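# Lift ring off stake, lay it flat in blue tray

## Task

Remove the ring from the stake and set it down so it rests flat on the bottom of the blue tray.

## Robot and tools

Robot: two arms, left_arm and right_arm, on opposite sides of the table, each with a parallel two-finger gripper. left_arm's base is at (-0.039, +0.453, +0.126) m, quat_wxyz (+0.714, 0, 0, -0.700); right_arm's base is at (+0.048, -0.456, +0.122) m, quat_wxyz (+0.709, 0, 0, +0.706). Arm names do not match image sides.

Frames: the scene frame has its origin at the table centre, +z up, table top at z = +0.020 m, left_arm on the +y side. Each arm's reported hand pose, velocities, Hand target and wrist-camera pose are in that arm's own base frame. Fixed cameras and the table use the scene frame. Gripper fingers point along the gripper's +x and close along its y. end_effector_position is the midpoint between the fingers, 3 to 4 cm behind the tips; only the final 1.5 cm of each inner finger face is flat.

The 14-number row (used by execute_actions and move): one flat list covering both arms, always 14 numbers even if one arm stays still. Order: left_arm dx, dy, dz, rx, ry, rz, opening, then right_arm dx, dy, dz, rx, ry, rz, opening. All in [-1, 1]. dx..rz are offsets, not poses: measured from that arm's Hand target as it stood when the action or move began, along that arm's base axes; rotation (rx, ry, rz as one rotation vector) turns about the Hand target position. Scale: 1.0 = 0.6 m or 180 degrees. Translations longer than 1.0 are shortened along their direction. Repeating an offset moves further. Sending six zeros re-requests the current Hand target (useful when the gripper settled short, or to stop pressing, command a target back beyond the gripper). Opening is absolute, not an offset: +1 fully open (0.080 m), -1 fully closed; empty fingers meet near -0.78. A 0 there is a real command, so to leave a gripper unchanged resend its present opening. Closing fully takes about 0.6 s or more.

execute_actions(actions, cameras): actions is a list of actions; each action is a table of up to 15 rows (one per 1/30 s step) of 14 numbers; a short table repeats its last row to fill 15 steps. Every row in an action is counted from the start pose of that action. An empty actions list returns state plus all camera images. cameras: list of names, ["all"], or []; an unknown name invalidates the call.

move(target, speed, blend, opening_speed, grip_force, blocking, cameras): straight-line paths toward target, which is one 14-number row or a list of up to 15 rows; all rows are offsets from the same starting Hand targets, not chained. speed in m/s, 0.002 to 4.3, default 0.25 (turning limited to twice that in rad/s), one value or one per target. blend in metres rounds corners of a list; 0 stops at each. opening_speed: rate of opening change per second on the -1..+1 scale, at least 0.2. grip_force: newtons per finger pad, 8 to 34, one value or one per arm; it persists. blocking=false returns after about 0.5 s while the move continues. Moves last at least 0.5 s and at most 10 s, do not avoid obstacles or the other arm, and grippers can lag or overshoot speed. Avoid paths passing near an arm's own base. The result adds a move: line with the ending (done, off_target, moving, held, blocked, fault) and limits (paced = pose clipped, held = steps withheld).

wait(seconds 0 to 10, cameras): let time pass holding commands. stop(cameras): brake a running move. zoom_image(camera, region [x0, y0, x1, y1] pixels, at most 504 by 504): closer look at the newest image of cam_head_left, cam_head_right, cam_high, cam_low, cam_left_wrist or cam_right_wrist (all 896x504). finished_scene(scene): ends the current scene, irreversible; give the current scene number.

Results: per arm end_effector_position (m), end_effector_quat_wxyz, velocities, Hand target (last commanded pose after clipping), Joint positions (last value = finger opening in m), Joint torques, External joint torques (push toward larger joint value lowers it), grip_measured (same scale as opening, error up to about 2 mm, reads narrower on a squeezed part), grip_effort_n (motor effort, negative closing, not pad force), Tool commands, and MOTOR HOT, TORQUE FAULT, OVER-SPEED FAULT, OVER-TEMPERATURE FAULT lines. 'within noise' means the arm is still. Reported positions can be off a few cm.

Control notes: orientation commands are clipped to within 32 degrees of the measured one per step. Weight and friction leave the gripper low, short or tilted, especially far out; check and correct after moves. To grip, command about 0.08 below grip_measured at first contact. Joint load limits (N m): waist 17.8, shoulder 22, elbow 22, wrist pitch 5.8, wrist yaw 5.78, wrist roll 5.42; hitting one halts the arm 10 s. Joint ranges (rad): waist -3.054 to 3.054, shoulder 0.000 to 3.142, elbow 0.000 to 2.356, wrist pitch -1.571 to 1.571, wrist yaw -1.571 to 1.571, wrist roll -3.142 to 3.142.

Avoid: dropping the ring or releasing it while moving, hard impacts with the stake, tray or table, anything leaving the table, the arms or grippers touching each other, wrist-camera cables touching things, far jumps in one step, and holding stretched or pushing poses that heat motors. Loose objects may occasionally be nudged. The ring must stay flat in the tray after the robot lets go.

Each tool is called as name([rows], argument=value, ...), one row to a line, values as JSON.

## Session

execute_actions(actions=[])

Scene clock: 0.00 s.
left_arm: end_effector_position=(+0.2405, -0.3438, +0.0323) grip_measured=+1.000 grip_effort_n=n/a end_effector_quat_wxyz=(+0.844, +0.455, +0.180, -0.218) | right_arm: end_effector_position=(+0.2006, -0.2822, +0.1155) grip_measured=+1.000 grip_effort_n=n/a end_effector_quat_wxyz=(-0.352, -0.462, -0.236, +0.779)
Joint positions: left_arm=[-1.221 1.964 0.868 0.287 -0.803 0.278 0.08] | right_arm=[-0.75 1.852 1.45 -1.184 0.481 1.51 0.08]
Joint velocities: within noise
Joint torques (N m): no reading
External joint torques (N m): no reading
Heat: left arm: hottest elbow 31 °C (+0.0 °C/min); right arm: hottest wrist pitch 30 °C (+0.0 °C/min).
Hand target: left_arm +0.2410, -0.3447, +0.0344; +0.846, +0.453, +0.178, -0.217 | right_arm +0.2007, -0.2826, +0.1163; -0.352, -0.462, -0.235, +0.779
Tool commands: left_gripper/opening=+1.0 right_gripper/opening=+1.0
camera_calibration:
cam_left_wrist: T_world_to_cam=[[-0.498535, -0.501135, -0.707337, -0.0150548], [-0.27967, 0.865317, -0.415947, 0.42266], [0.820516, -0.00954326, -0.571543, -0.10659], [0, 0, 0, 1]] pos_world=[0.198159, -0.374297, 0.104235]
cam_right_wrist: T_world_to_cam=[[-0.753651, 0.656146, 0.0385145, 0.343129], [0.637848, 0.74426, -0.198058, 0.142008], [-0.15862, -0.1247, -0.979433, 0.187897], [0, 0, 0, 1]] pos_world=[0.197824, -0.307403, 0.198943]

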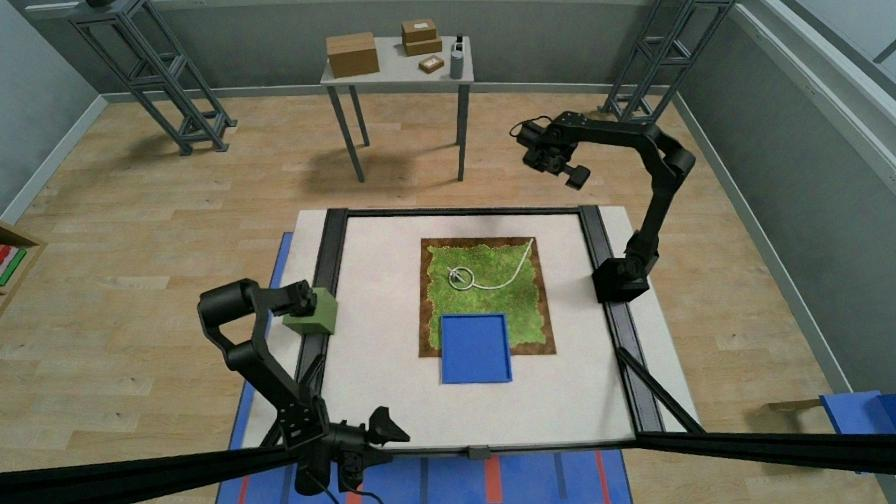

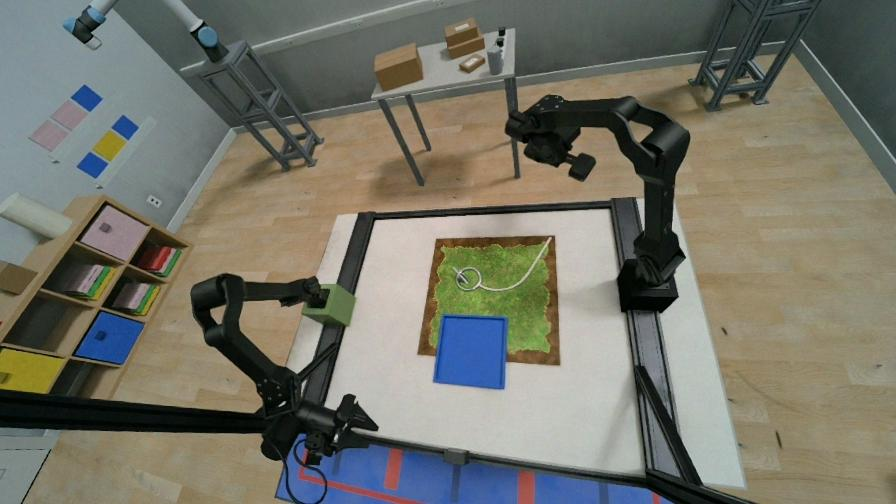

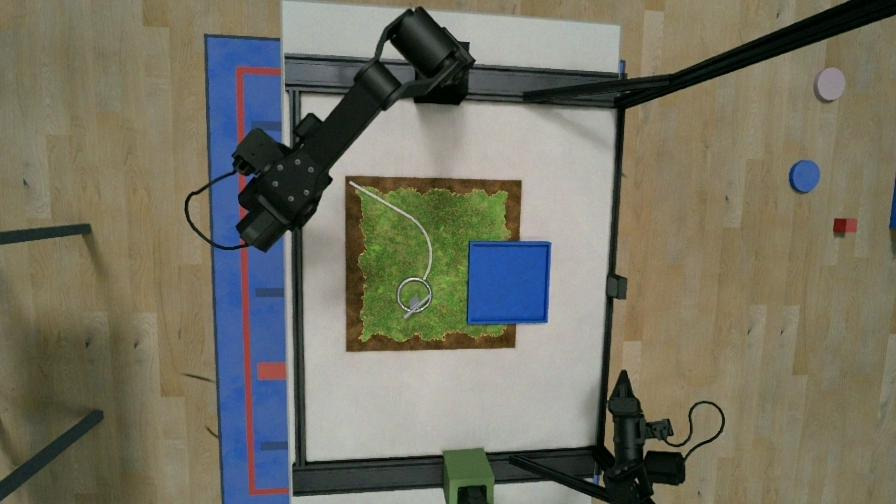

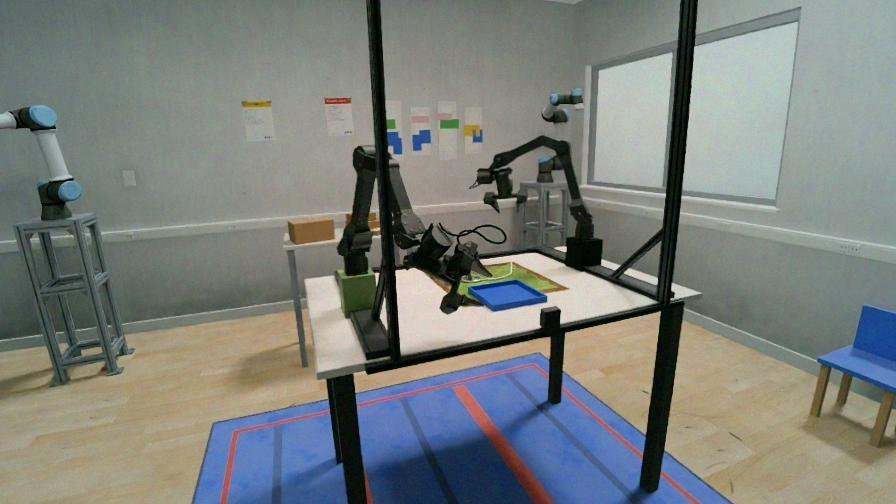

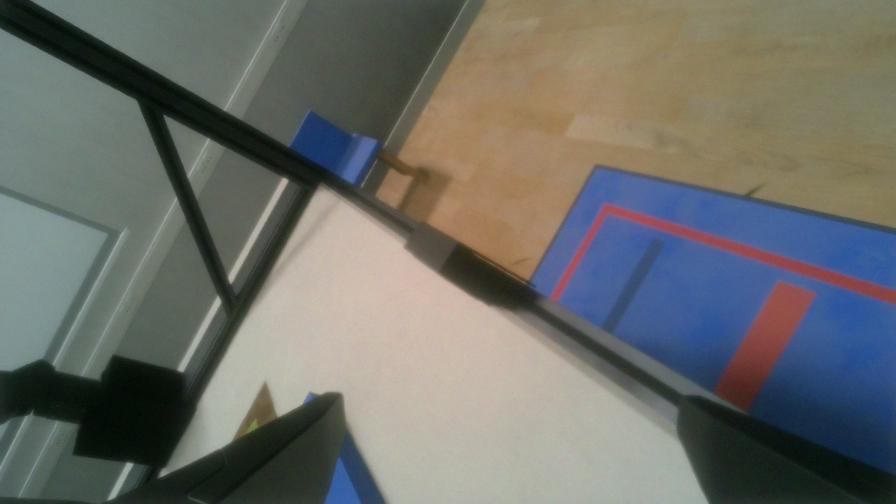

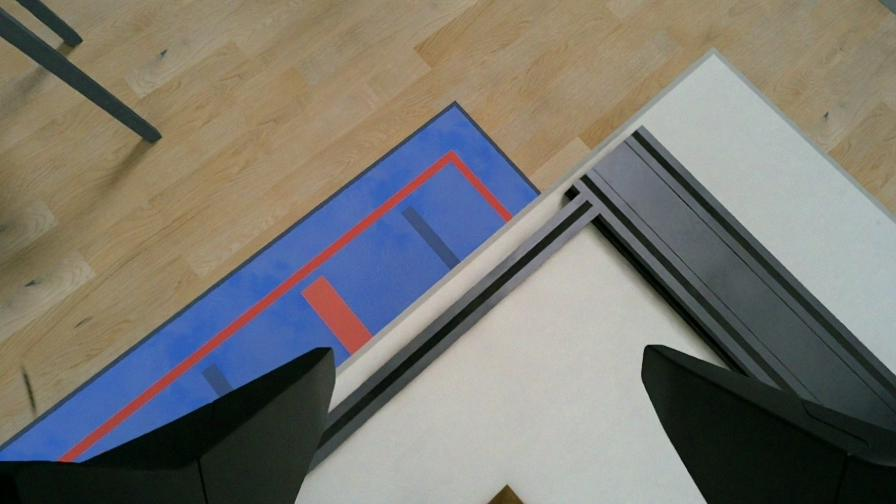

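zoom_image(camera="cam_high", region=[374, 260, 454, 330])

zoom_image(camera="cam_head_left", region=[430, 250, 500, 300])

Scaled by 6.300 from the camera's 896x504 image, which has a finer 1280x720 frame.

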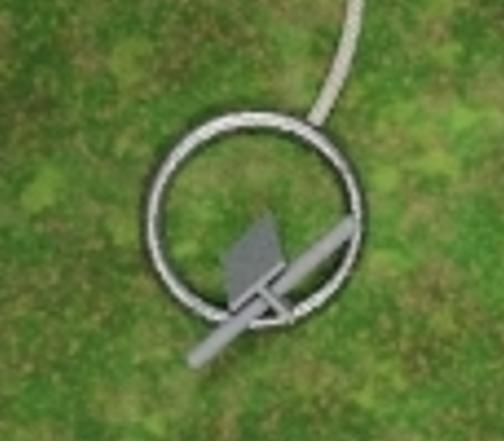

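Scaled by 7.200 from the camera's 896x504 image, which has a finer 1280x720 frame.

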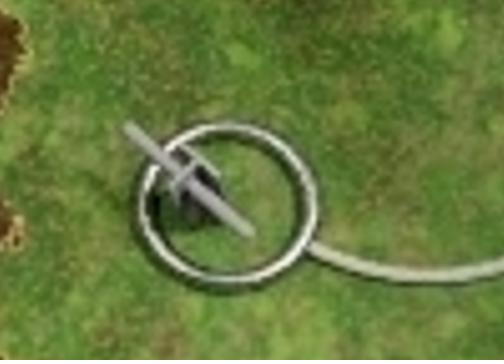

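move(target=[0, 0, 0, 0, 0, 0, 1, 0.4198, 0.3680, -0.1188, 0.1653, -0.0152, 0.4275, -0.25], speed=0.35, cameras=["cam_right_wrist"])

Scene clock: 266.23 s.
left_arm: end_effector_position=(+0.2405, -0.3438, +0.0323) grip_measured=+1.000 grip_effort_n=-0.7 end_effector_quat_wxyz=(+0.844, +0.455, +0.180, -0.218) | right_arm: end_effector_position=(+0.4511, -0.0629, +0.0483) grip_measured=-0.246 grip_effort_n=-16.5 end_effector_quat_wxyz=(+0.641, +0.304, +0.635, -0.307)
Joint positions: left_arm=[-1.221 1.964 0.868 0.287 -0.803 0.278 0.08] | right_arm=[-0.137 2.338 1.99 -1.216 0.006 0.756 0.024]
Joint torques (N m): left_arm=[-0.02 -7.36 4.21 1.19 -0.42 -0.03] | right_arm=[-0.13 -8.69 7.16 0.09 -0.24 -0.17]
External joint torques (N m): left_arm=[-0.01 0.12 -0.46 -0.05 -0.1 0] | right_arm=[-0.04 2.26 1.5 -0.25 -0.29 -0.17]
Heat: left arm: hottest shoulder 39 °C (+1.0 °C/min); right arm: hottest shoulder 37 °C (+1.0 °C/min).
Hand target: left_arm +0.2410, -0.3447, +0.0344; +0.846, +0.453, +0.178, -0.217 | right_arm +0.4526, -0.0619, +0.0450; +0.639, +0.304, +0.638, -0.303
Off the commanded pose: left_arm 0.002 m, 0 deg | right_arm 0.004 m, 1 deg.
move: done
camera_calibration:
cam_right_wrist: T_world_to_cam=[[-0.791099, -0.611673, 0.00427236, 0.329369], [-0.588337, 0.762792, 0.268342, 0.337559], [-0.167397, 0.209772, -0.963314, 0.213429], [0, 0, 0, 1]] pos_world=[0.49489, -0.100793, 0.11361]
Images, in order (width x height): cam_right_wrist 896x504.

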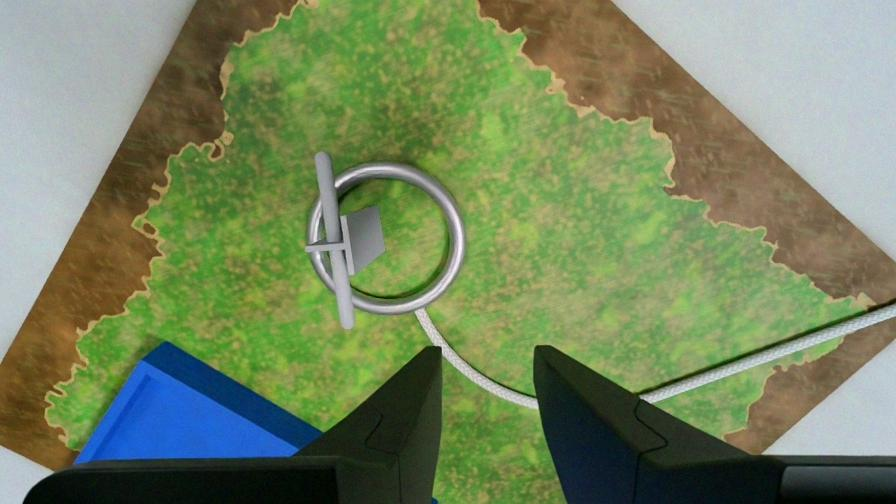

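zoom_image(camera="cam_right_wrist", region=[290, 140, 480, 340])

Scaled by 2.520 from the camera's 896x504 image, which has a finer 1280x720 frame.

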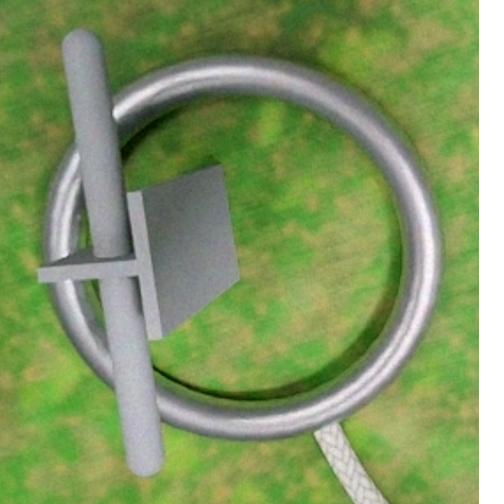

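move(target=[0, 0, 0, 0, 0, 0, 1, -0.0043, 0.0025, -0.145, 0, 0, 0, -0.25], speed=0.15, cameras=["cam_right_wrist"])

Scene clock: 394.83 s.
left_arm: end_effector_position=(+0.2405, -0.3438, +0.0323) grip_measured=+1.000 grip_effort_n=-0.7 end_effector_quat_wxyz=(+0.844, +0.455, +0.180, -0.218) | right_arm: end_effector_position=(+0.4519, -0.0626, -0.0366) grip_measured=-0.246 grip_effort_n=-16.5 end_effector_quat_wxyz=(+0.643, +0.305, +0.633, -0.306)
Joint positions: left_arm=[-1.221 1.964 0.868 0.287 -0.803 0.278 0.08] | right_arm=[-0.136 2.428 1.803 -0.932 0.005 0.756 0.024]
Joint torques (N m): left_arm=[-0.05 -7.35 4.28 1.19 -0.43 -0.03] | right_arm=[0.16 -9.17 4.96 0.46 -0.25 -0.1]
External joint torques (N m): left_arm=[-0.04 0.11 -0.4 -0.05 -0.11 0] | right_arm=[0.05 1.88 -0.36 0.1 -0.28 -0.1]
Heat: left arm: hottest shoulder 40 °C (+1.0 °C/min); right arm: hottest shoulder 42 °C (+1.0 °C/min).
Hand target: left_arm +0.2410, -0.3447, +0.0344; +0.846, +0.453, +0.178, -0.217 | right_arm +0.4501, -0.0603, -0.0420; +0.639, +0.304, +0.638, -0.303
Off the commanded pose: left_arm 0.002 m, 0 deg | right_arm 0.006 m, 1 deg.
move: done
camera_calibration:
cam_right_wrist: T_world_to_cam=[[-0.790638, -0.612284, -0.000220022, 0.330137], [-0.590543, 0.762468, 0.264389, 0.361394], [-0.161714, 0.209166, -0.964416, 0.128982], [0, 0, 0, 1]] pos_world=[0.495296, -0.100392, 0.0289163]
Images, in order (width x height): cam_right_wrist 896x504.

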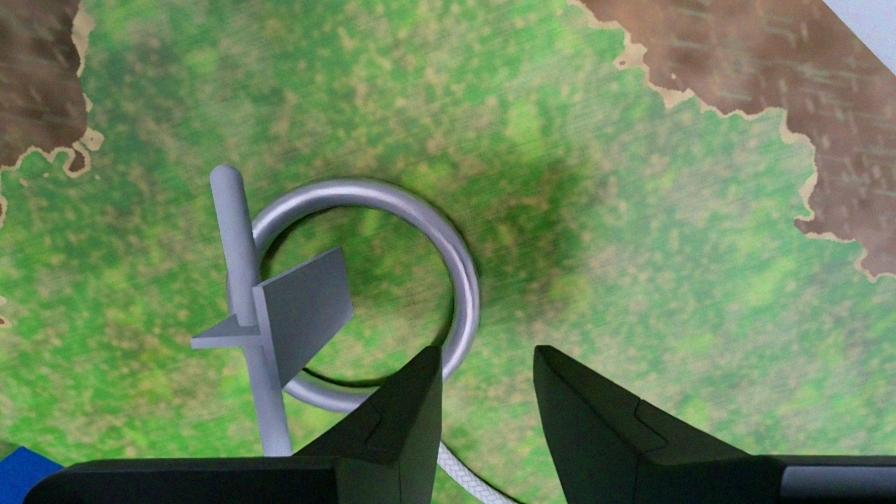

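move([
  [0, 0, 0, 0, 0, 0, 1, -0.0018, 0.0075, -0.0217, 0, 0, 0, -0.25],
  [0, 0, 0, 0, 0, 0, 1, -0.0025, 0.0075, -0.0600, 0, 0, 0, -0.25],
], speed=[0.08, 0.04], blend=[0.004, 0], cameras=["cam_right_wrist"])

Scene clock: 422.00 s.
left_arm: end_effector_position=(+0.2405, -0.3438, +0.0323) grip_measured=+1.000 grip_effort_n=-1.2 end_effector_quat_wxyz=(+0.844, +0.455, +0.180, -0.218) | right_arm: end_effector_position=(+0.4520, -0.0575, -0.0711) grip_measured=-0.246 grip_effort_n=-16.0 end_effector_quat_wxyz=(+0.646, +0.302, +0.633, -0.302)
Joint positions: left_arm=[-1.221 1.964 0.868 0.287 -0.803 0.278 0.08] | right_arm=[-0.125 2.483 1.757 -0.827 0.005 0.758 0.024]
Joint torques (N m): left_arm=[-0.09 -7.37 4.26 1.19 -0.43 -0.03] | right_arm=[0.05 -8.92 4.54 0.47 -0.24 0.15]
External joint torques (N m): left_arm=[-0.06 0.16 -0.45 -0.05 -0.11 0.01] | right_arm=[0.13 2.16 -0.56 0.1 -0.29 0.15]
Heat: left arm: hottest shoulder 40 °C (+0.0 °C/min); right arm: hottest shoulder 45 °C (+4.0 °C/min).
Hand target: left_arm +0.2410, -0.3447, +0.0344; +0.846, +0.453, +0.178, -0.217 | right_arm +0.4486, -0.0559, -0.0779; +0.639, +0.304, +0.638, -0.303
Off the commanded pose: left_arm 0.002 m, 0 deg | right_arm 0.008 m, 1 deg.
move: done
camera_calibration:
cam_right_wrist: T_world_to_cam=[[-0.784527, -0.620086, -0.00324306, 0.329793], [-0.59917, 0.756697, 0.261544, 0.370026], [-0.159726, 0.207132, -0.965186, 0.0935869], [0, 0, 0, 1]] pos_world=[0.495388, -0.0948821, -0.0053797]
Images, in order (width x height): cam_right_wrist 896x504.

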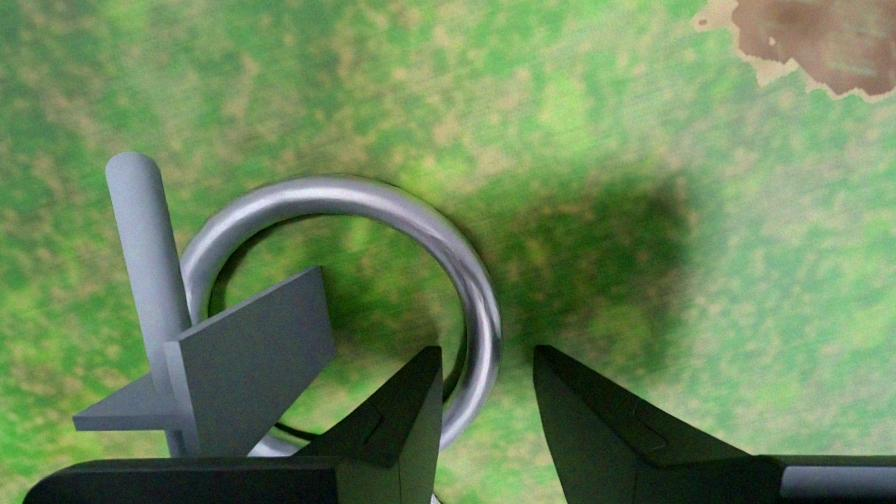

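move(target=[0, 0, 0, 0, 0, 0, 1, -0.001, 0, -0.016, 0, 0, 0, -0.25], speed=0.04, cameras=["cam_right_wrist"])

Scene clock: 458.53 s.
left_arm: end_effector_position=(+0.2405, -0.3438, +0.0323) grip_measured=+1.000 grip_effort_n=-0.7 end_effector_quat_wxyz=(+0.844, +0.455, +0.180, -0.218) | right_arm: end_effector_position=(+0.4527, -0.0575, -0.0760) grip_measured=-0.247 grip_effort_n=-15.6 end_effector_quat_wxyz=(+0.648, +0.303, +0.631, -0.301)
Joint positions: left_arm=[-1.221 1.964 0.868 0.287 -0.803 0.278 0.08] | right_arm=[-0.125 2.491 1.749 -0.806 0.005 0.758 0.024]
Joint torques (N m): left_arm=[-0.04 -7.37 4.28 1.19 -0.43 -0.02] | right_arm=[0 -7.76 4.07 1 -0.2 0.14]
External joint torques (N m): left_arm=[-0.05 0.07 -0.38 -0.04 -0.11 0.01] | right_arm=[-0.11 3.35 -1.01 0.62 -0.23 0.15]
Heat: left arm: hottest shoulder 40 °C (+0.0 °C/min); right arm: hottest shoulder 44 °C (+1.0 °C/min).
Hand target: left_arm +0.2410, -0.3447, +0.0344; +0.846, +0.453, +0.178, -0.217 | right_arm +0.4479, -0.0559, -0.0876; +0.639, +0.304, +0.638, -0.303
Off the commanded pose: left_arm 0.002 m, 0 deg | right_arm 0.013 m, 1 deg.
move: off_target (right_arm)
camera_calibration:
cam_right_wrist: T_world_to_cam=[[-0.78452, -0.620054, -0.0077726, 0.330113], [-0.60064, 0.756721, 0.25808, 0.372091], [-0.154142, 0.207138, -0.966092, 0.0864205], [0, 0, 0, 1]] pos_world=[0.495794, -0.0947822, -0.0099734]
Images, in order (width x height): cam_right_wrist 896x504.

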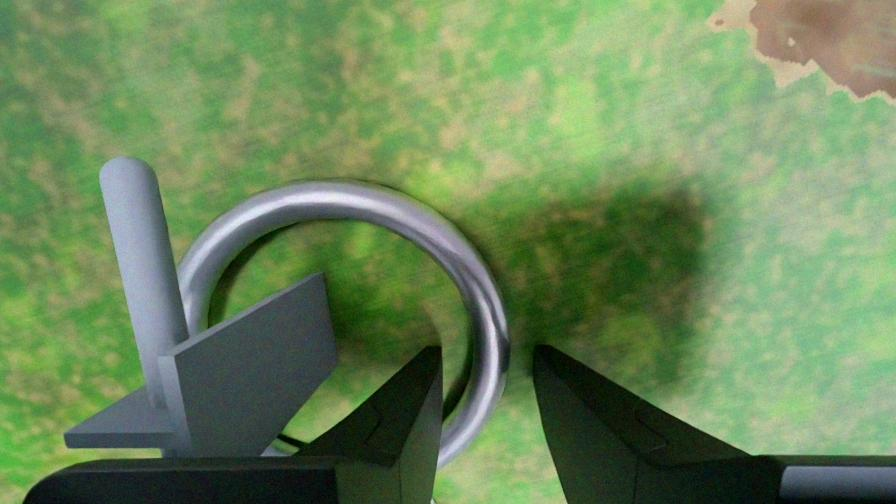

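move([
  [0, 0, 0, 0, 0, 0, 1, 0, 0, 0.007, 0, 0, 0, -0.25],
  [0, 0, 0, 0, 0, 0, 1, 0, 0, 0.007, 0, 0, 0, -0.72],
  [0, 0, 0, 0, 0, 0, 1, 0.016, 0.0032, 0.071, 0, 0, 0, -0.72],
  [0, 0, 0, 0, 0, 0, 1, 0.0568, -0.0155, 0.071, 0, 0, 0, -0.72],
], speed=[0.05, 0.05, 0.06, 0.08], blend=[0, 0, 0.006, 0], opening_speed=0.4, cameras=["cam_right_wrist", "cam_head_left"])

Scene clock: 568.73 s.
left_arm: end_effector_position=(+0.2405, -0.3438, +0.0323) grip_measured=+1.000 grip_effort_n=-0.7 end_effector_quat_wxyz=(+0.844, +0.455, +0.180, -0.218) | right_arm: end_effector_position=(+0.4802, -0.0650, -0.0433) grip_measured=-0.619 grip_effort_n=-83.5 end_effector_quat_wxyz=(+0.638, +0.305, +0.638, -0.305)
Joint positions: left_arm=[-1.221 1.964 0.868 0.287 -0.803 0.278 0.08] | right_arm=[-0.135 2.572 2.046 -1.044 -0.001 0.758 0.007]
Joint torques (N m): left_arm=[-0.04 -7.36 4.22 1.19 -0.44 -0.04] | right_arm=[-0.04 -9.83 7.26 0.09 0 -0.16]
External joint torques (N m): left_arm=[-0.08 0.11 -0.43 -0.03 -0.12 -0.01] | right_arm=[-0.13 1.98 1.83 -0.24 -0.03 -0.16]
Heat: left arm: hottest shoulder 41 °C (+0.0 °C/min); right arm: hottest shoulder 44 °C (+1.0 °C/min).
Hand target: left_arm +0.2410, -0.3447, +0.0344; +0.846, +0.453, +0.178, -0.217 | right_arm +0.4820, -0.0652, -0.0450; +0.639, +0.304, +0.638, -0.303
Off the commanded pose: left_arm 0.002 m, 0 deg | right_arm 0.002 m, 0 deg.
move: done; target 2's new opening was sent with right_arm's hand 0.009 m and 1 deg from that target
camera_calibration:
cam_right_wrist: T_world_to_cam=[[-0.790601, -0.612318, 0.0039446, 0.351172], [-0.587505, 0.760348, 0.276964, 0.38062], [-0.172589, 0.21665, -0.960872, 0.133438], [0, 0, 0, 1]] pos_world=[0.524283, -0.103284, 0.0214134]
Images, in order (width x height): cam_head_left 896x504, cam_right_wrist 896x504.

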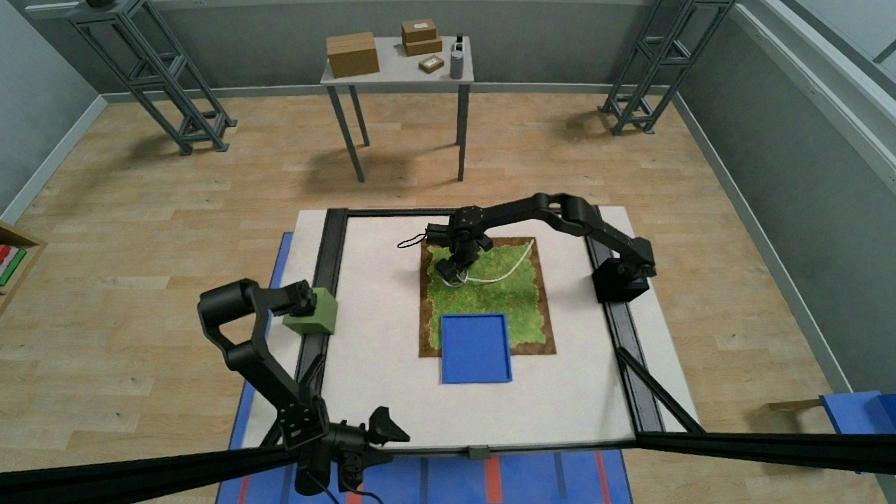

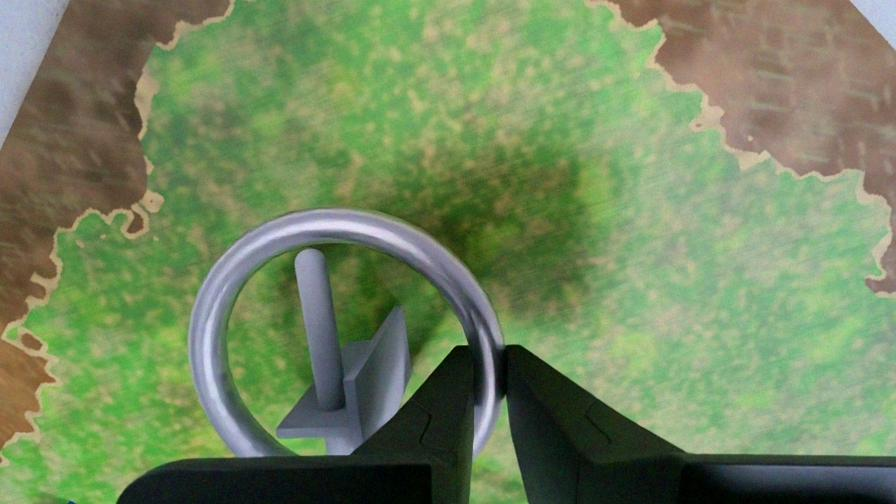

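zoom_image(camera="cam_right_wrist", region=[170, 190, 530, 470])

Scaled by 1.400 from the camera's 896x504 image, which has a finer 1280x720 frame.

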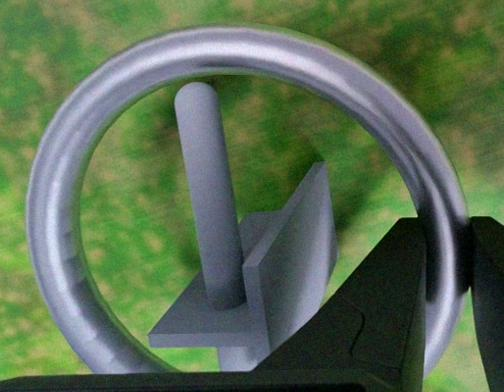

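move([
  [0, 0, 0, 0, 0, 0, 1, 0.0108, -0.0008, -0.0217, 0, 0, 0, -0.72],
  [0, 0, 0, 0, 0, 0, 1, -0.0077, 0.0217, -0.0083, -0.1376, -0.1125, 0, -0.72],
], speed=[0.08, 0.12], cameras=["cam_right_wrist"])

Scene clock: 710.47 s.
left_arm: end_effector_position=(+0.2405, -0.3438, +0.0323) grip_measured=+1.000 grip_effort_n=-1.2 end_effector_quat_wxyz=(+0.844, +0.455, +0.180, -0.218) | right_arm: end_effector_position=(+0.4761, -0.0514, -0.0567) grip_measured=-0.619 grip_effort_n=-83.5 end_effector_quat_wxyz=(+0.787, +0.206, +0.447, -0.372)
Joint positions: left_arm=[-1.221 1.964 0.868 0.287 -0.803 0.278 0.08] | right_arm=[0.021 2.349 1.444 -0.312 0.42 0.821 0.007]
Joint torques (N m): left_arm=[0 -7.36 4.31 1.21 -0.42 -0.01] | right_arm=[0.05 -11.56 4.5 1.24 0.71 0.19]
External joint torques (N m): left_arm=[0 0.1 -0.34 -0.01 -0.11 0.02] | right_arm=[0.05 -1.19 -0.55 0.39 0.43 0.19]
Heat: left arm: hottest shoulder 42 °C (+0.0 °C/min); right arm: hottest shoulder 45 °C (+2.0 °C/min).
Hand target: left_arm +0.2410, -0.3447, +0.0344; +0.846, +0.453, +0.178, -0.217 | right_arm +0.4774, -0.0522, -0.0500; +0.791, +0.208, +0.437, -0.374
Off the commanded pose: left_arm 0.002 m, 0 deg | right_arm 0.007 m, 1 deg.
move: done
camera_calibration:
cam_right_wrist: T_world_to_cam=[[-0.781593, -0.623786, 0.00191219, 0.351287], [-0.603001, 0.754757, -0.258327, 0.348281], [0.159697, -0.203059, -0.966056, -0.06302], [0, 0, 0, 1]] pos_world=[0.494641, -0.0565358, 0.0284177]
Images, in order (width x height): cam_right_wrist 896x504.

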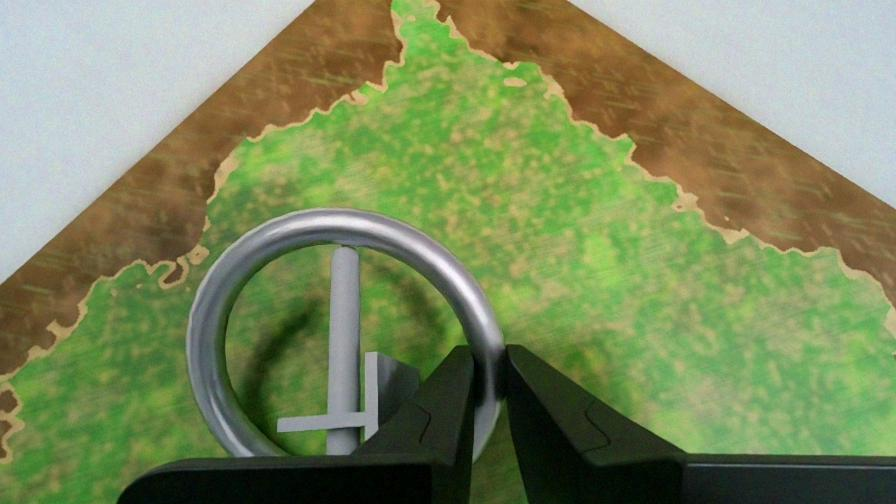

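zoom_image(camera="cam_right_wrist", region=[250, 190, 450, 310])

Scaled by 2.520 from the camera's 896x504 image, which has a finer 1280x720 frame.

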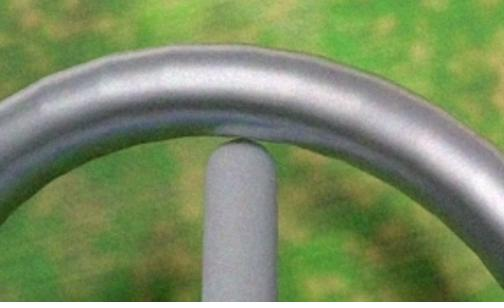

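move([
  [0, 0, 0, 0, 0, 0, 1, 0.0058, -0.0072, 0.003, 0.0301, 0.0246, 0, -0.72],
  [0, 0, 0, 0, 0, 0, 1, 0.0058, -0.0072, 0.031, 0.0301, 0.0246, 0, -0.72],
], speed=[0.06, 0.06], cameras=["cam_right_wrist", "cam_low"])

Scene clock: 771.30 s.
left_arm: end_effector_position=(+0.2405, -0.3438, +0.0323) grip_measured=+1.000 grip_effort_n=-0.7 end_effector_quat_wxyz=(+0.844, +0.455, +0.180, -0.218) | right_arm: end_effector_position=(+0.4735, -0.0563, -0.0445) grip_measured=-0.619 grip_effort_n=-83.5 end_effector_quat_wxyz=(+0.755, +0.223, +0.497, -0.366)
Joint positions: left_arm=[-1.221 1.964 0.868 0.287 -0.803 0.278 0.08] | right_arm=[-0.015 2.351 1.557 -0.516 0.332 0.821 0.007]
Joint torques (N m): left_arm=[-0.01 -7.37 4.28 1.18 -0.42 -0.03] | right_arm=[-0.19 -12.38 7.11 0.68 0.08 0]
External joint torques (N m): left_arm=[0.02 0.1 -0.36 -0.05 -0.1 0] | right_arm=[-0.11 -1.78 1.83 -0.05 -0.16 -0.01]
Heat: left arm: hottest shoulder 43 °C (+1.0 °C/min); right arm: hottest shoulder 59 °C (+13.2 °C/min). Fold the right arm in close to its base, or ease its load, before you think long.
Hand target: left_arm +0.2410, -0.3447, +0.0344; +0.846, +0.453, +0.178, -0.217 | right_arm +0.4809, -0.0565, -0.0314; +0.762, +0.231, +0.485, -0.361
Off the commanded pose: left_arm 0.002 m, 0 deg | right_arm 0.015 m, 2 deg.
MOTOR HOT: joint 2 (shoulder) of the right arm reports 59 °C; the controller stops that arm at 95 °C. To cool a motor, set the load down, stop pushing, or move to a pose that needs little force.
move: off_target (right_arm)
camera_calibration:
cam_right_wrist: T_world_to_cam=[[-0.7864, -0.617276, 0.023351, 0.349738], [-0.614101, 0.777152, -0.137529, 0.365443], [0.0667459, -0.122492, -0.990223, -0.0043803], [0, 0, 0, 1]] pos_world=[0.499745, -0.0686563, 0.0377546]
Images, in order (width x height): cam_low 896x504, cam_right_wrist 896x504.

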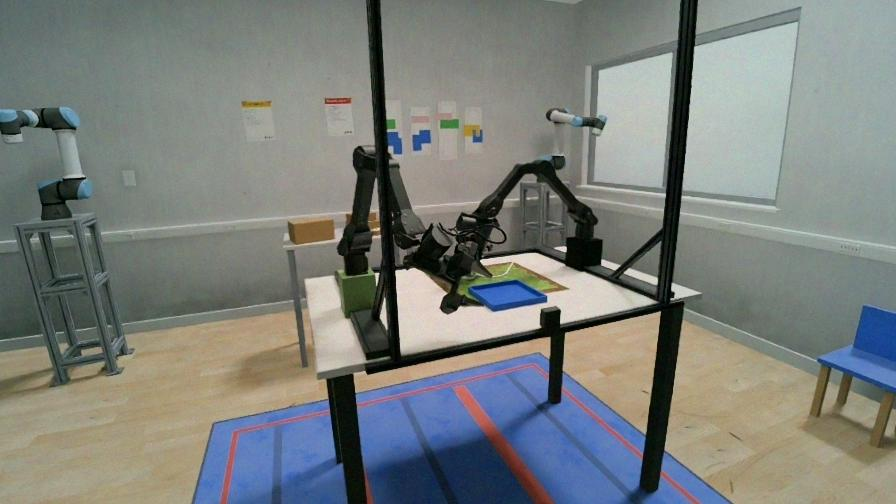

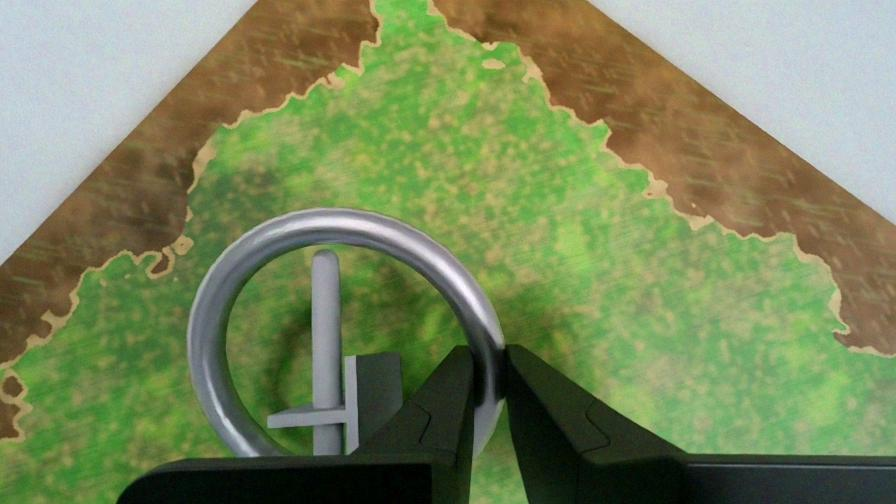

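move([
  [0, 0, 0, 0, 0, 0, 1, 0.0095, 0, 0.012, 0, 0, 0, -0.72],
  [0, 0, 0, 0, 0, 0, 1, -0.0155, 0.031, 0.012, 0, 0, 0, -0.72],
], speed=[0.06, 0.08], cameras=["cam_right_wrist", "cam_head_left", "cam_high"])

Scene clock: 805.37 s.
left_arm: end_effector_position=(+0.2405, -0.3438, +0.0323) grip_measured=+1.000 grip_effort_n=-1.2 end_effector_quat_wxyz=(+0.844, +0.455, +0.180, -0.218) | right_arm: end_effector_position=(+0.4693, -0.0371, -0.0334) grip_measured=-0.619 grip_effort_n=-83.5 end_effector_quat_wxyz=(+0.757, +0.226, +0.496, -0.360)
Joint positions: left_arm=[-1.221 1.964 0.868 0.287 -0.803 0.278 0.08] | right_arm=[0.026 2.31 1.533 -0.536 0.332 0.857 0.007]
Joint torques (N m): left_arm=[-0.06 -7.45 4.23 1.19 -0.42 -0.02] | right_arm=[0.05 -12.22 4.99 1.03 0.58 0.22]
External joint torques (N m): left_arm=[-0.04 0.06 -0.49 -0.05 -0.11 0.01] | right_arm=[0.12 -1.74 -0.36 0.3 0.33 0.21]
Heat: left arm: hottest shoulder 43 °C (+1.0 °C/min); right arm: hottest shoulder 63 °C (+7.1 °C/min). Fold the right arm in close to its base, or ease its load, before you think long.
Hand target: left_arm +0.2410, -0.3447, +0.0344; +0.846, +0.453, +0.178, -0.217 | right_arm +0.4715, -0.0378, -0.0242; +0.762, +0.231, +0.485, -0.361
Off the commanded pose: left_arm 0.002 m, 0 deg | right_arm 0.010 m, 2 deg.
MOTOR HOT: still on. Joint 2 (shoulder) of the right arm reports 63 °C.
move: off_target (right_arm)
camera_calibration:
cam_right_wrist: T_world_to_cam=[[-0.781803, -0.623439, 0.0104225, 0.355248], [-0.618747, 0.773637, -0.136521, 0.351644], [0.0770493, -0.113181, -0.990582, 0.00471512], [0, 0, 0, 1]] pos_world=[0.494949, -0.0500359, 0.048975]
Images, in order (width x height): cam_head_left 896x504, cam_high 896x504, cam_right_wrist 896x504.

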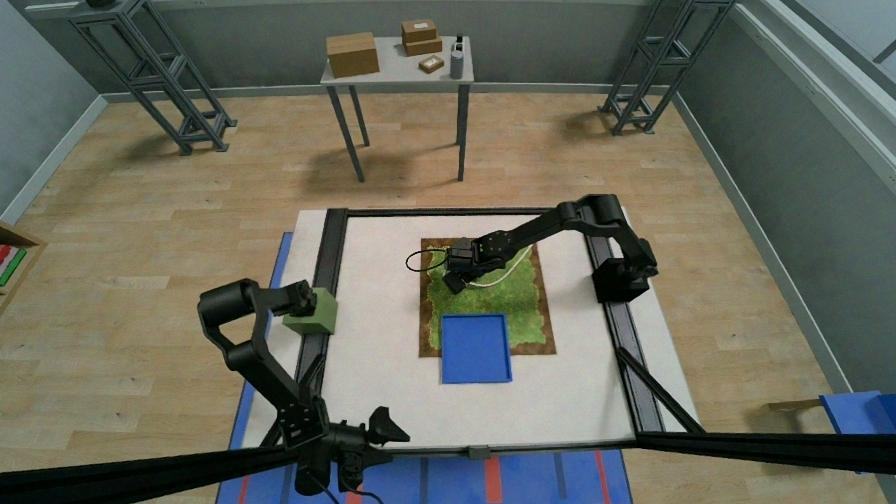

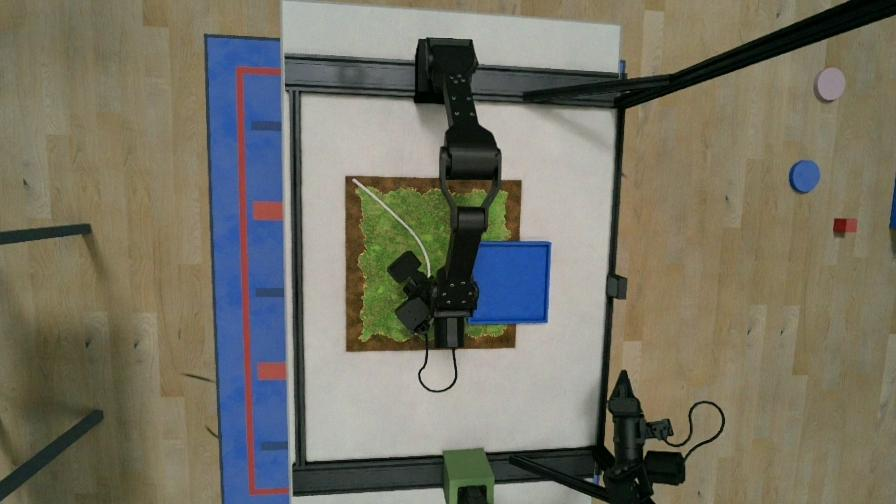

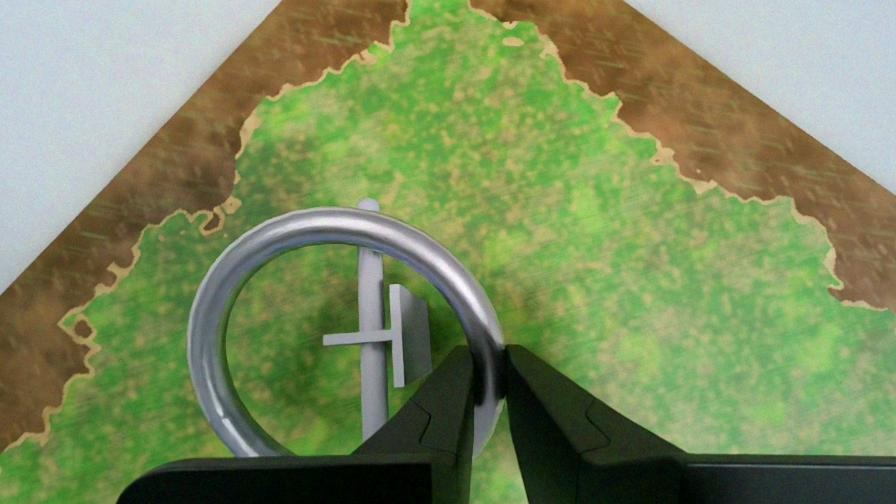

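move([
  [0, 0, 0, 0, 0, 0, 1, -0.004, 0.0055, 0.004, 0, 0, 0, -0.72],
  [0, 0, 0, 0, 0, 0, 1, 0.002, 0.0055, 0.075, 0, 0, 0, -0.72],
], speed=[0.06, 0.07], blend=[0.001, 0], cameras=["cam_right_wrist"])

Scene clock: 874.10 s.
left_arm: end_effector_position=(+0.2405, -0.3438, +0.0323) grip_measured=+1.000 grip_effort_n=-0.7 end_effector_quat_wxyz=(+0.844, +0.455, +0.180, -0.218) | right_arm: end_effector_position=(+0.4673, -0.0341, +0.0087) grip_measured=-0.619 grip_effort_n=-83.5 end_effector_quat_wxyz=(+0.755, +0.225, +0.499, -0.360)
Joint positions: left_arm=[-1.221 1.964 0.868 0.287 -0.803 0.278 0.08] | right_arm=[0.032 2.235 1.59 -0.679 0.333 0.864 0.007]
Joint torques (N m): left_arm=[-0.02 -7.39 4.25 1.19 -0.44 -0.04] | right_arm=[-0.11 -11.66 7.45 0.67 0.63 0.22]
External joint torques (N m): left_arm=[-0.05 0.08 -0.44 -0.05 -0.12 -0.01] | right_arm=[-0.21 -1.35 1.78 -0.06 0.4 0.22]
Heat: left arm: hottest shoulder 43 °C (+0.0 °C/min); right arm: hottest shoulder 64 °C (+1.0 °C/min). Fold the right arm in close to its base, or ease its load, before you think long.
Hand target: left_arm +0.2410, -0.3447, +0.0344; +0.846, +0.453, +0.178, -0.217 | right_arm +0.4728, -0.0346, +0.0209; +0.762, +0.231, +0.485, -0.361
Off the commanded pose: left_arm 0.002 m, 0 deg | right_arm 0.013 m, 2 deg.
MOTOR HOT: still on. Joint 2 (shoulder) of the right arm reports 64 °C.
move: off_target (right_arm)
camera_calibration:
cam_right_wrist: T_world_to_cam=[[-0.781871, -0.623218, 0.0166533, 0.355136], [-0.619661, 0.773917, -0.130661, 0.354163], [0.0685418, -0.112479, -0.991287, 0.0509469], [0, 0, 0, 1]] pos_world=[0.49364, -0.0470355, 0.0908641]
Images, in order (width x height): cam_right_wrist 896x504.

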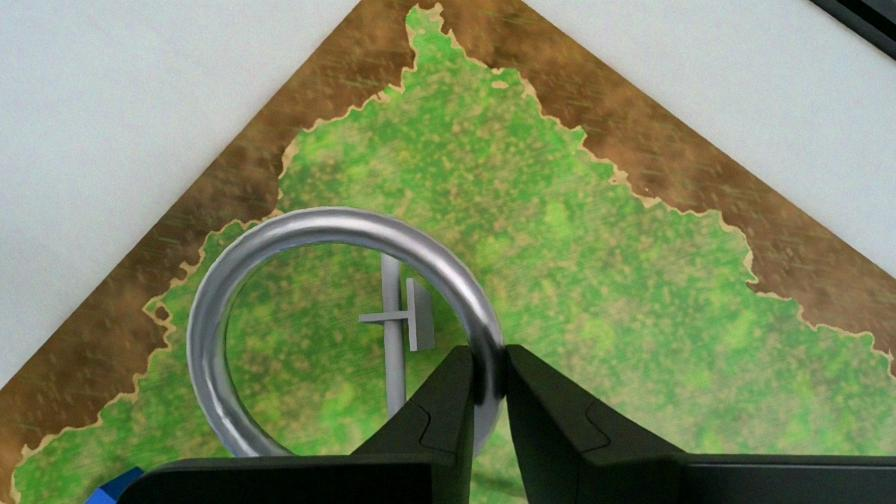

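move([
  [0, 0, 0, 0, 0, 0, 1, -0.0863, 0.2943, 0.0151, 0.1075, 0.0879, 0, -0.72],
  [0, 0, 0, 0, 0, 0, 1, -0.0863, 0.2943, -0.138, 0.1075, 0.0879, 0, -0.72],
  [0, 0, 0, 0, 0, 0, 1, -0.09, 0.2943, -0.1670, 0.1075, 0.0879, 0, -0.72],
], speed=[0.2, 0.12, 0.03], blend=[0.02, 0.003, 0], cameras=["cam_right_wrist", "cam_head_left", "cam_high"])

Scene clock: 937.53 s.
left_arm: end_effector_position=(+0.2405, -0.3438, +0.0323) grip_measured=+1.000 grip_effort_n=-1.2 end_effector_quat_wxyz=(+0.844, +0.455, +0.180, -0.218) | right_arm: end_effector_position=(+0.4242, +0.1423, -0.0692) grip_measured=-0.619 grip_effort_n=-83.5 end_effector_quat_wxyz=(+0.647, +0.306, +0.632, -0.297)
Joint positions: left_arm=[-1.221 1.964 0.868 0.287 -0.803 0.278 0.08] | right_arm=[0.325 2.444 1.69 -0.791 0.005 1.207 0.007]
Joint torques (N m): left_arm=[-0.09 -7.44 4.25 1.18 -0.44 -0.02] | right_arm=[0.09 -7.9 4.18 0.6 -0.16 0.21]
External joint torques (N m): left_arm=[-0.08 0.04 -0.43 -0.05 -0.12 0.01] | right_arm=[0.12 2.83 -0.78 0.25 -0.22 0.21]
Heat: left arm: hottest shoulder 43 °C (+0.0 °C/min); right arm: hottest shoulder 56 °C (-7.1 °C/min). Fold the right arm in close to its base, or ease its load, before you think long.
Hand target: left_arm +0.2410, -0.3447, +0.0344; +0.846, +0.453, +0.178, -0.217 | right_arm +0.4187, +0.1421, -0.0793; +0.639, +0.304, +0.638, -0.303
Off the commanded pose: left_arm 0.002 m, 0 deg | right_arm 0.011 m, 1 deg.
MOTOR HOT: still on. Joint 2 (shoulder) of the right arm reports 56 °C.
move: off_target (right_arm)
camera_calibration:
cam_right_wrist: T_world_to_cam=[[-0.78369, -0.620927, -0.0167559, 0.43086], [-0.602384, 0.753152, 0.264378, 0.203768], [-0.15154, 0.217284, -0.964274, 0.0447959], [0, 0, 0, 1]] pos_world=[0.467196, 0.104331, -0.00345702]
Images, in order (width x height): cam_head_left 896x504, cam_high 896x504, cam_right_wrist 896x504.

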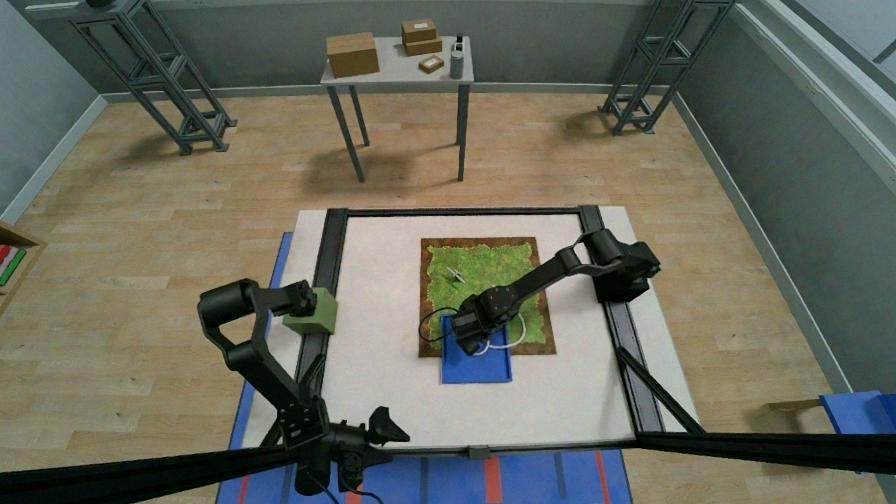

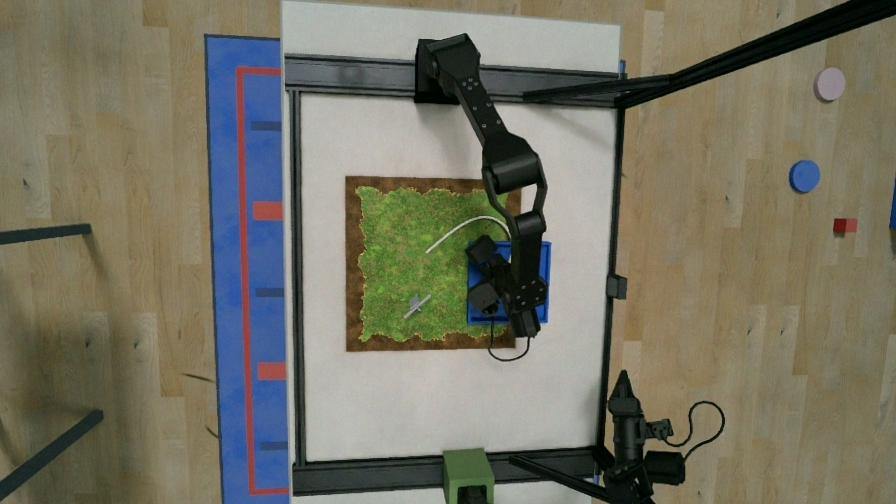

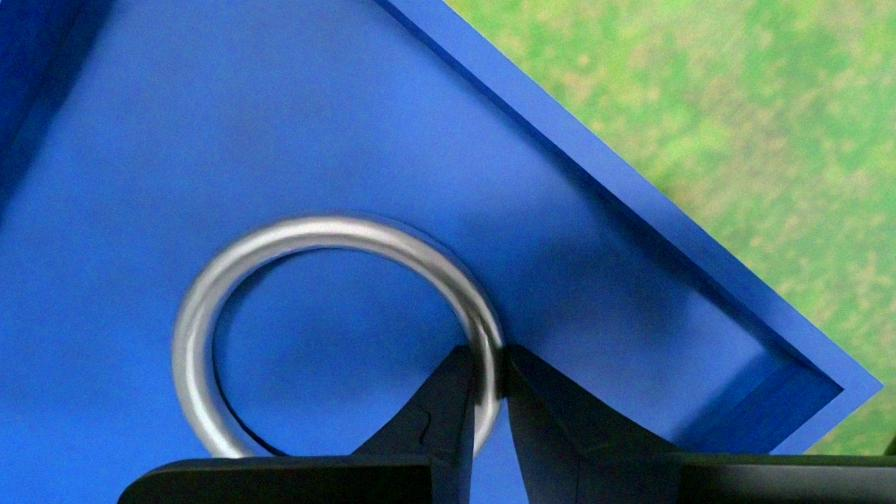

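move([
  [0, 0, 0, 0, 0, 0, 1, 0, 0, -0.006, 0, 0, 0, -0.72],
  [0, 0, 0, 0, 0, 0, 1, 0, 0, -0.006, 0, 0, 0, -0.25],
  [0, 0, 0, 0, 0, 0, 1, 0.0125, 0, 0.04, 0, 0, 0, -0.25],
  [0, 0, 0, 0, 0, 0, 1, 0.0125, 0, 0.15, 0, 0, 0, -0.25],
], speed=[0.03, 0.03, 0.05, 0.15], blend=[0, 0, 0.005, 0], opening_speed=0.6, cameras=["cam_right_wrist", "cam_high"])

Scene clock: 973.43 s.
left_arm: end_effector_position=(+0.2405, -0.3438, +0.0323) grip_measured=+1.000 grip_effort_n=-1.2 end_effector_quat_wxyz=(+0.844, +0.455, +0.180, -0.218) | right_arm: end_effector_position=(+0.4236, +0.1417, +0.0052) grip_measured=-0.254 grip_effort_n=17.9 end_effector_quat_wxyz=(+0.637, +0.298, +0.642, -0.306)
Joint positions: left_arm=[-1.221 1.964 0.868 0.287 -0.803 0.278 0.08] | right_arm=[0.324 2.354 1.844 -1.073 0.003 1.207 0.024]
Joint torques (N m): left_arm=[-0.04 -7.39 4.23 1.18 -0.44 -0.02] | right_arm=[-0.2 -11.02 6.76 0.01 -0.1 0.03]
External joint torques (N m): left_arm=[-0.05 0.15 -0.5 -0.07 -0.11 0.01] | right_arm=[-0.21 -0.21 1.33 -0.28 -0.15 0.03]
Heat: left arm: hottest shoulder 44 °C (+1.0 °C/min); right arm: hottest shoulder 54 °C (-3.0 °C/min). Fold the right arm in close to its base, or ease its load, before you think long.
Hand target: left_arm +0.2410, -0.3447, +0.0344; +0.846, +0.453, +0.178, -0.217 | right_arm +0.4262, +0.1421, +0.0107; +0.639, +0.304, +0.638, -0.303
Off the commanded pose: left_arm 0.002 m, 0 deg | right_arm 0.006 m, 1 deg.
MOTOR HOT: still on. Joint 2 (shoulder) of the right arm reports 54 °C.
move: done; target 2's new opening was sent with right_arm's hand 0.014 m and 1 deg from that target
camera_calibration:
cam_right_wrist: T_world_to_cam=[[-0.784865, -0.619421, 0.0174492, 0.431312], [-0.591263, 0.757019, 0.278081, 0.178782], [-0.185459, 0.207939, -0.960399, 0.132272], [0, 0, 0, 1]] pos_world=[0.46876, 0.104318, 0.0697922]
Images, in order (width x height): cam_high 896x504, cam_right_wrist 896x504.

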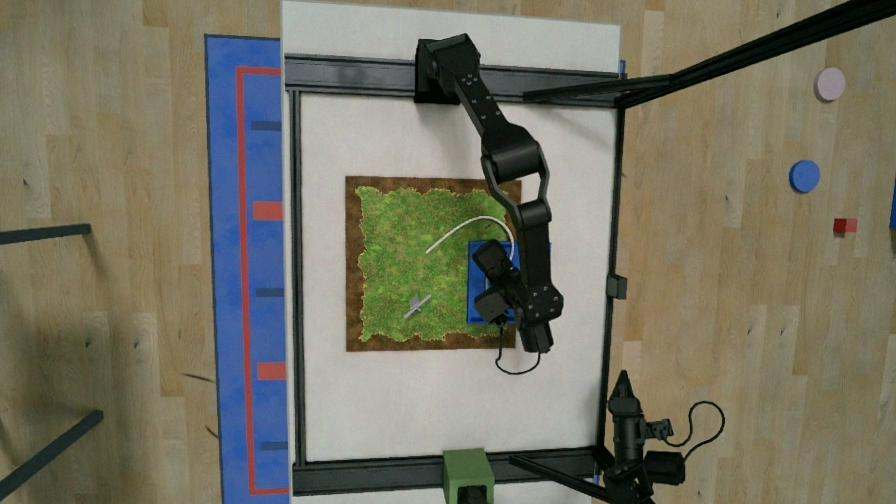

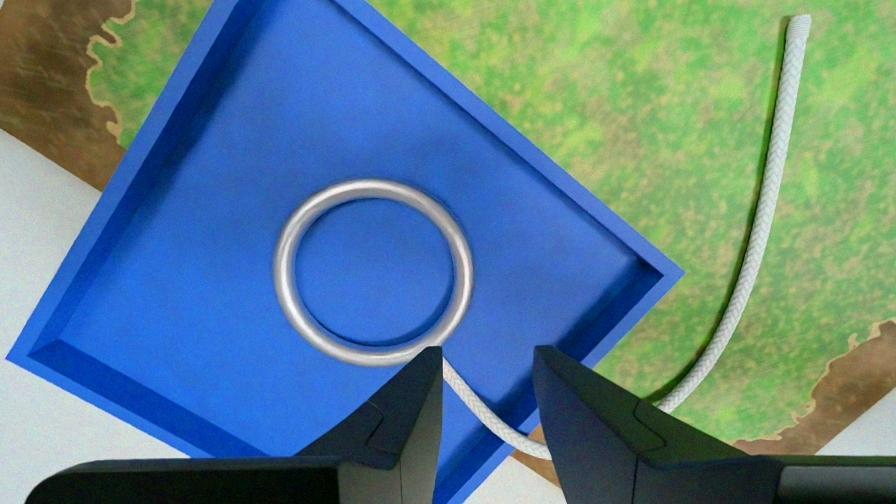

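finished_scene(scene=2)

The scene is finished: the task was done.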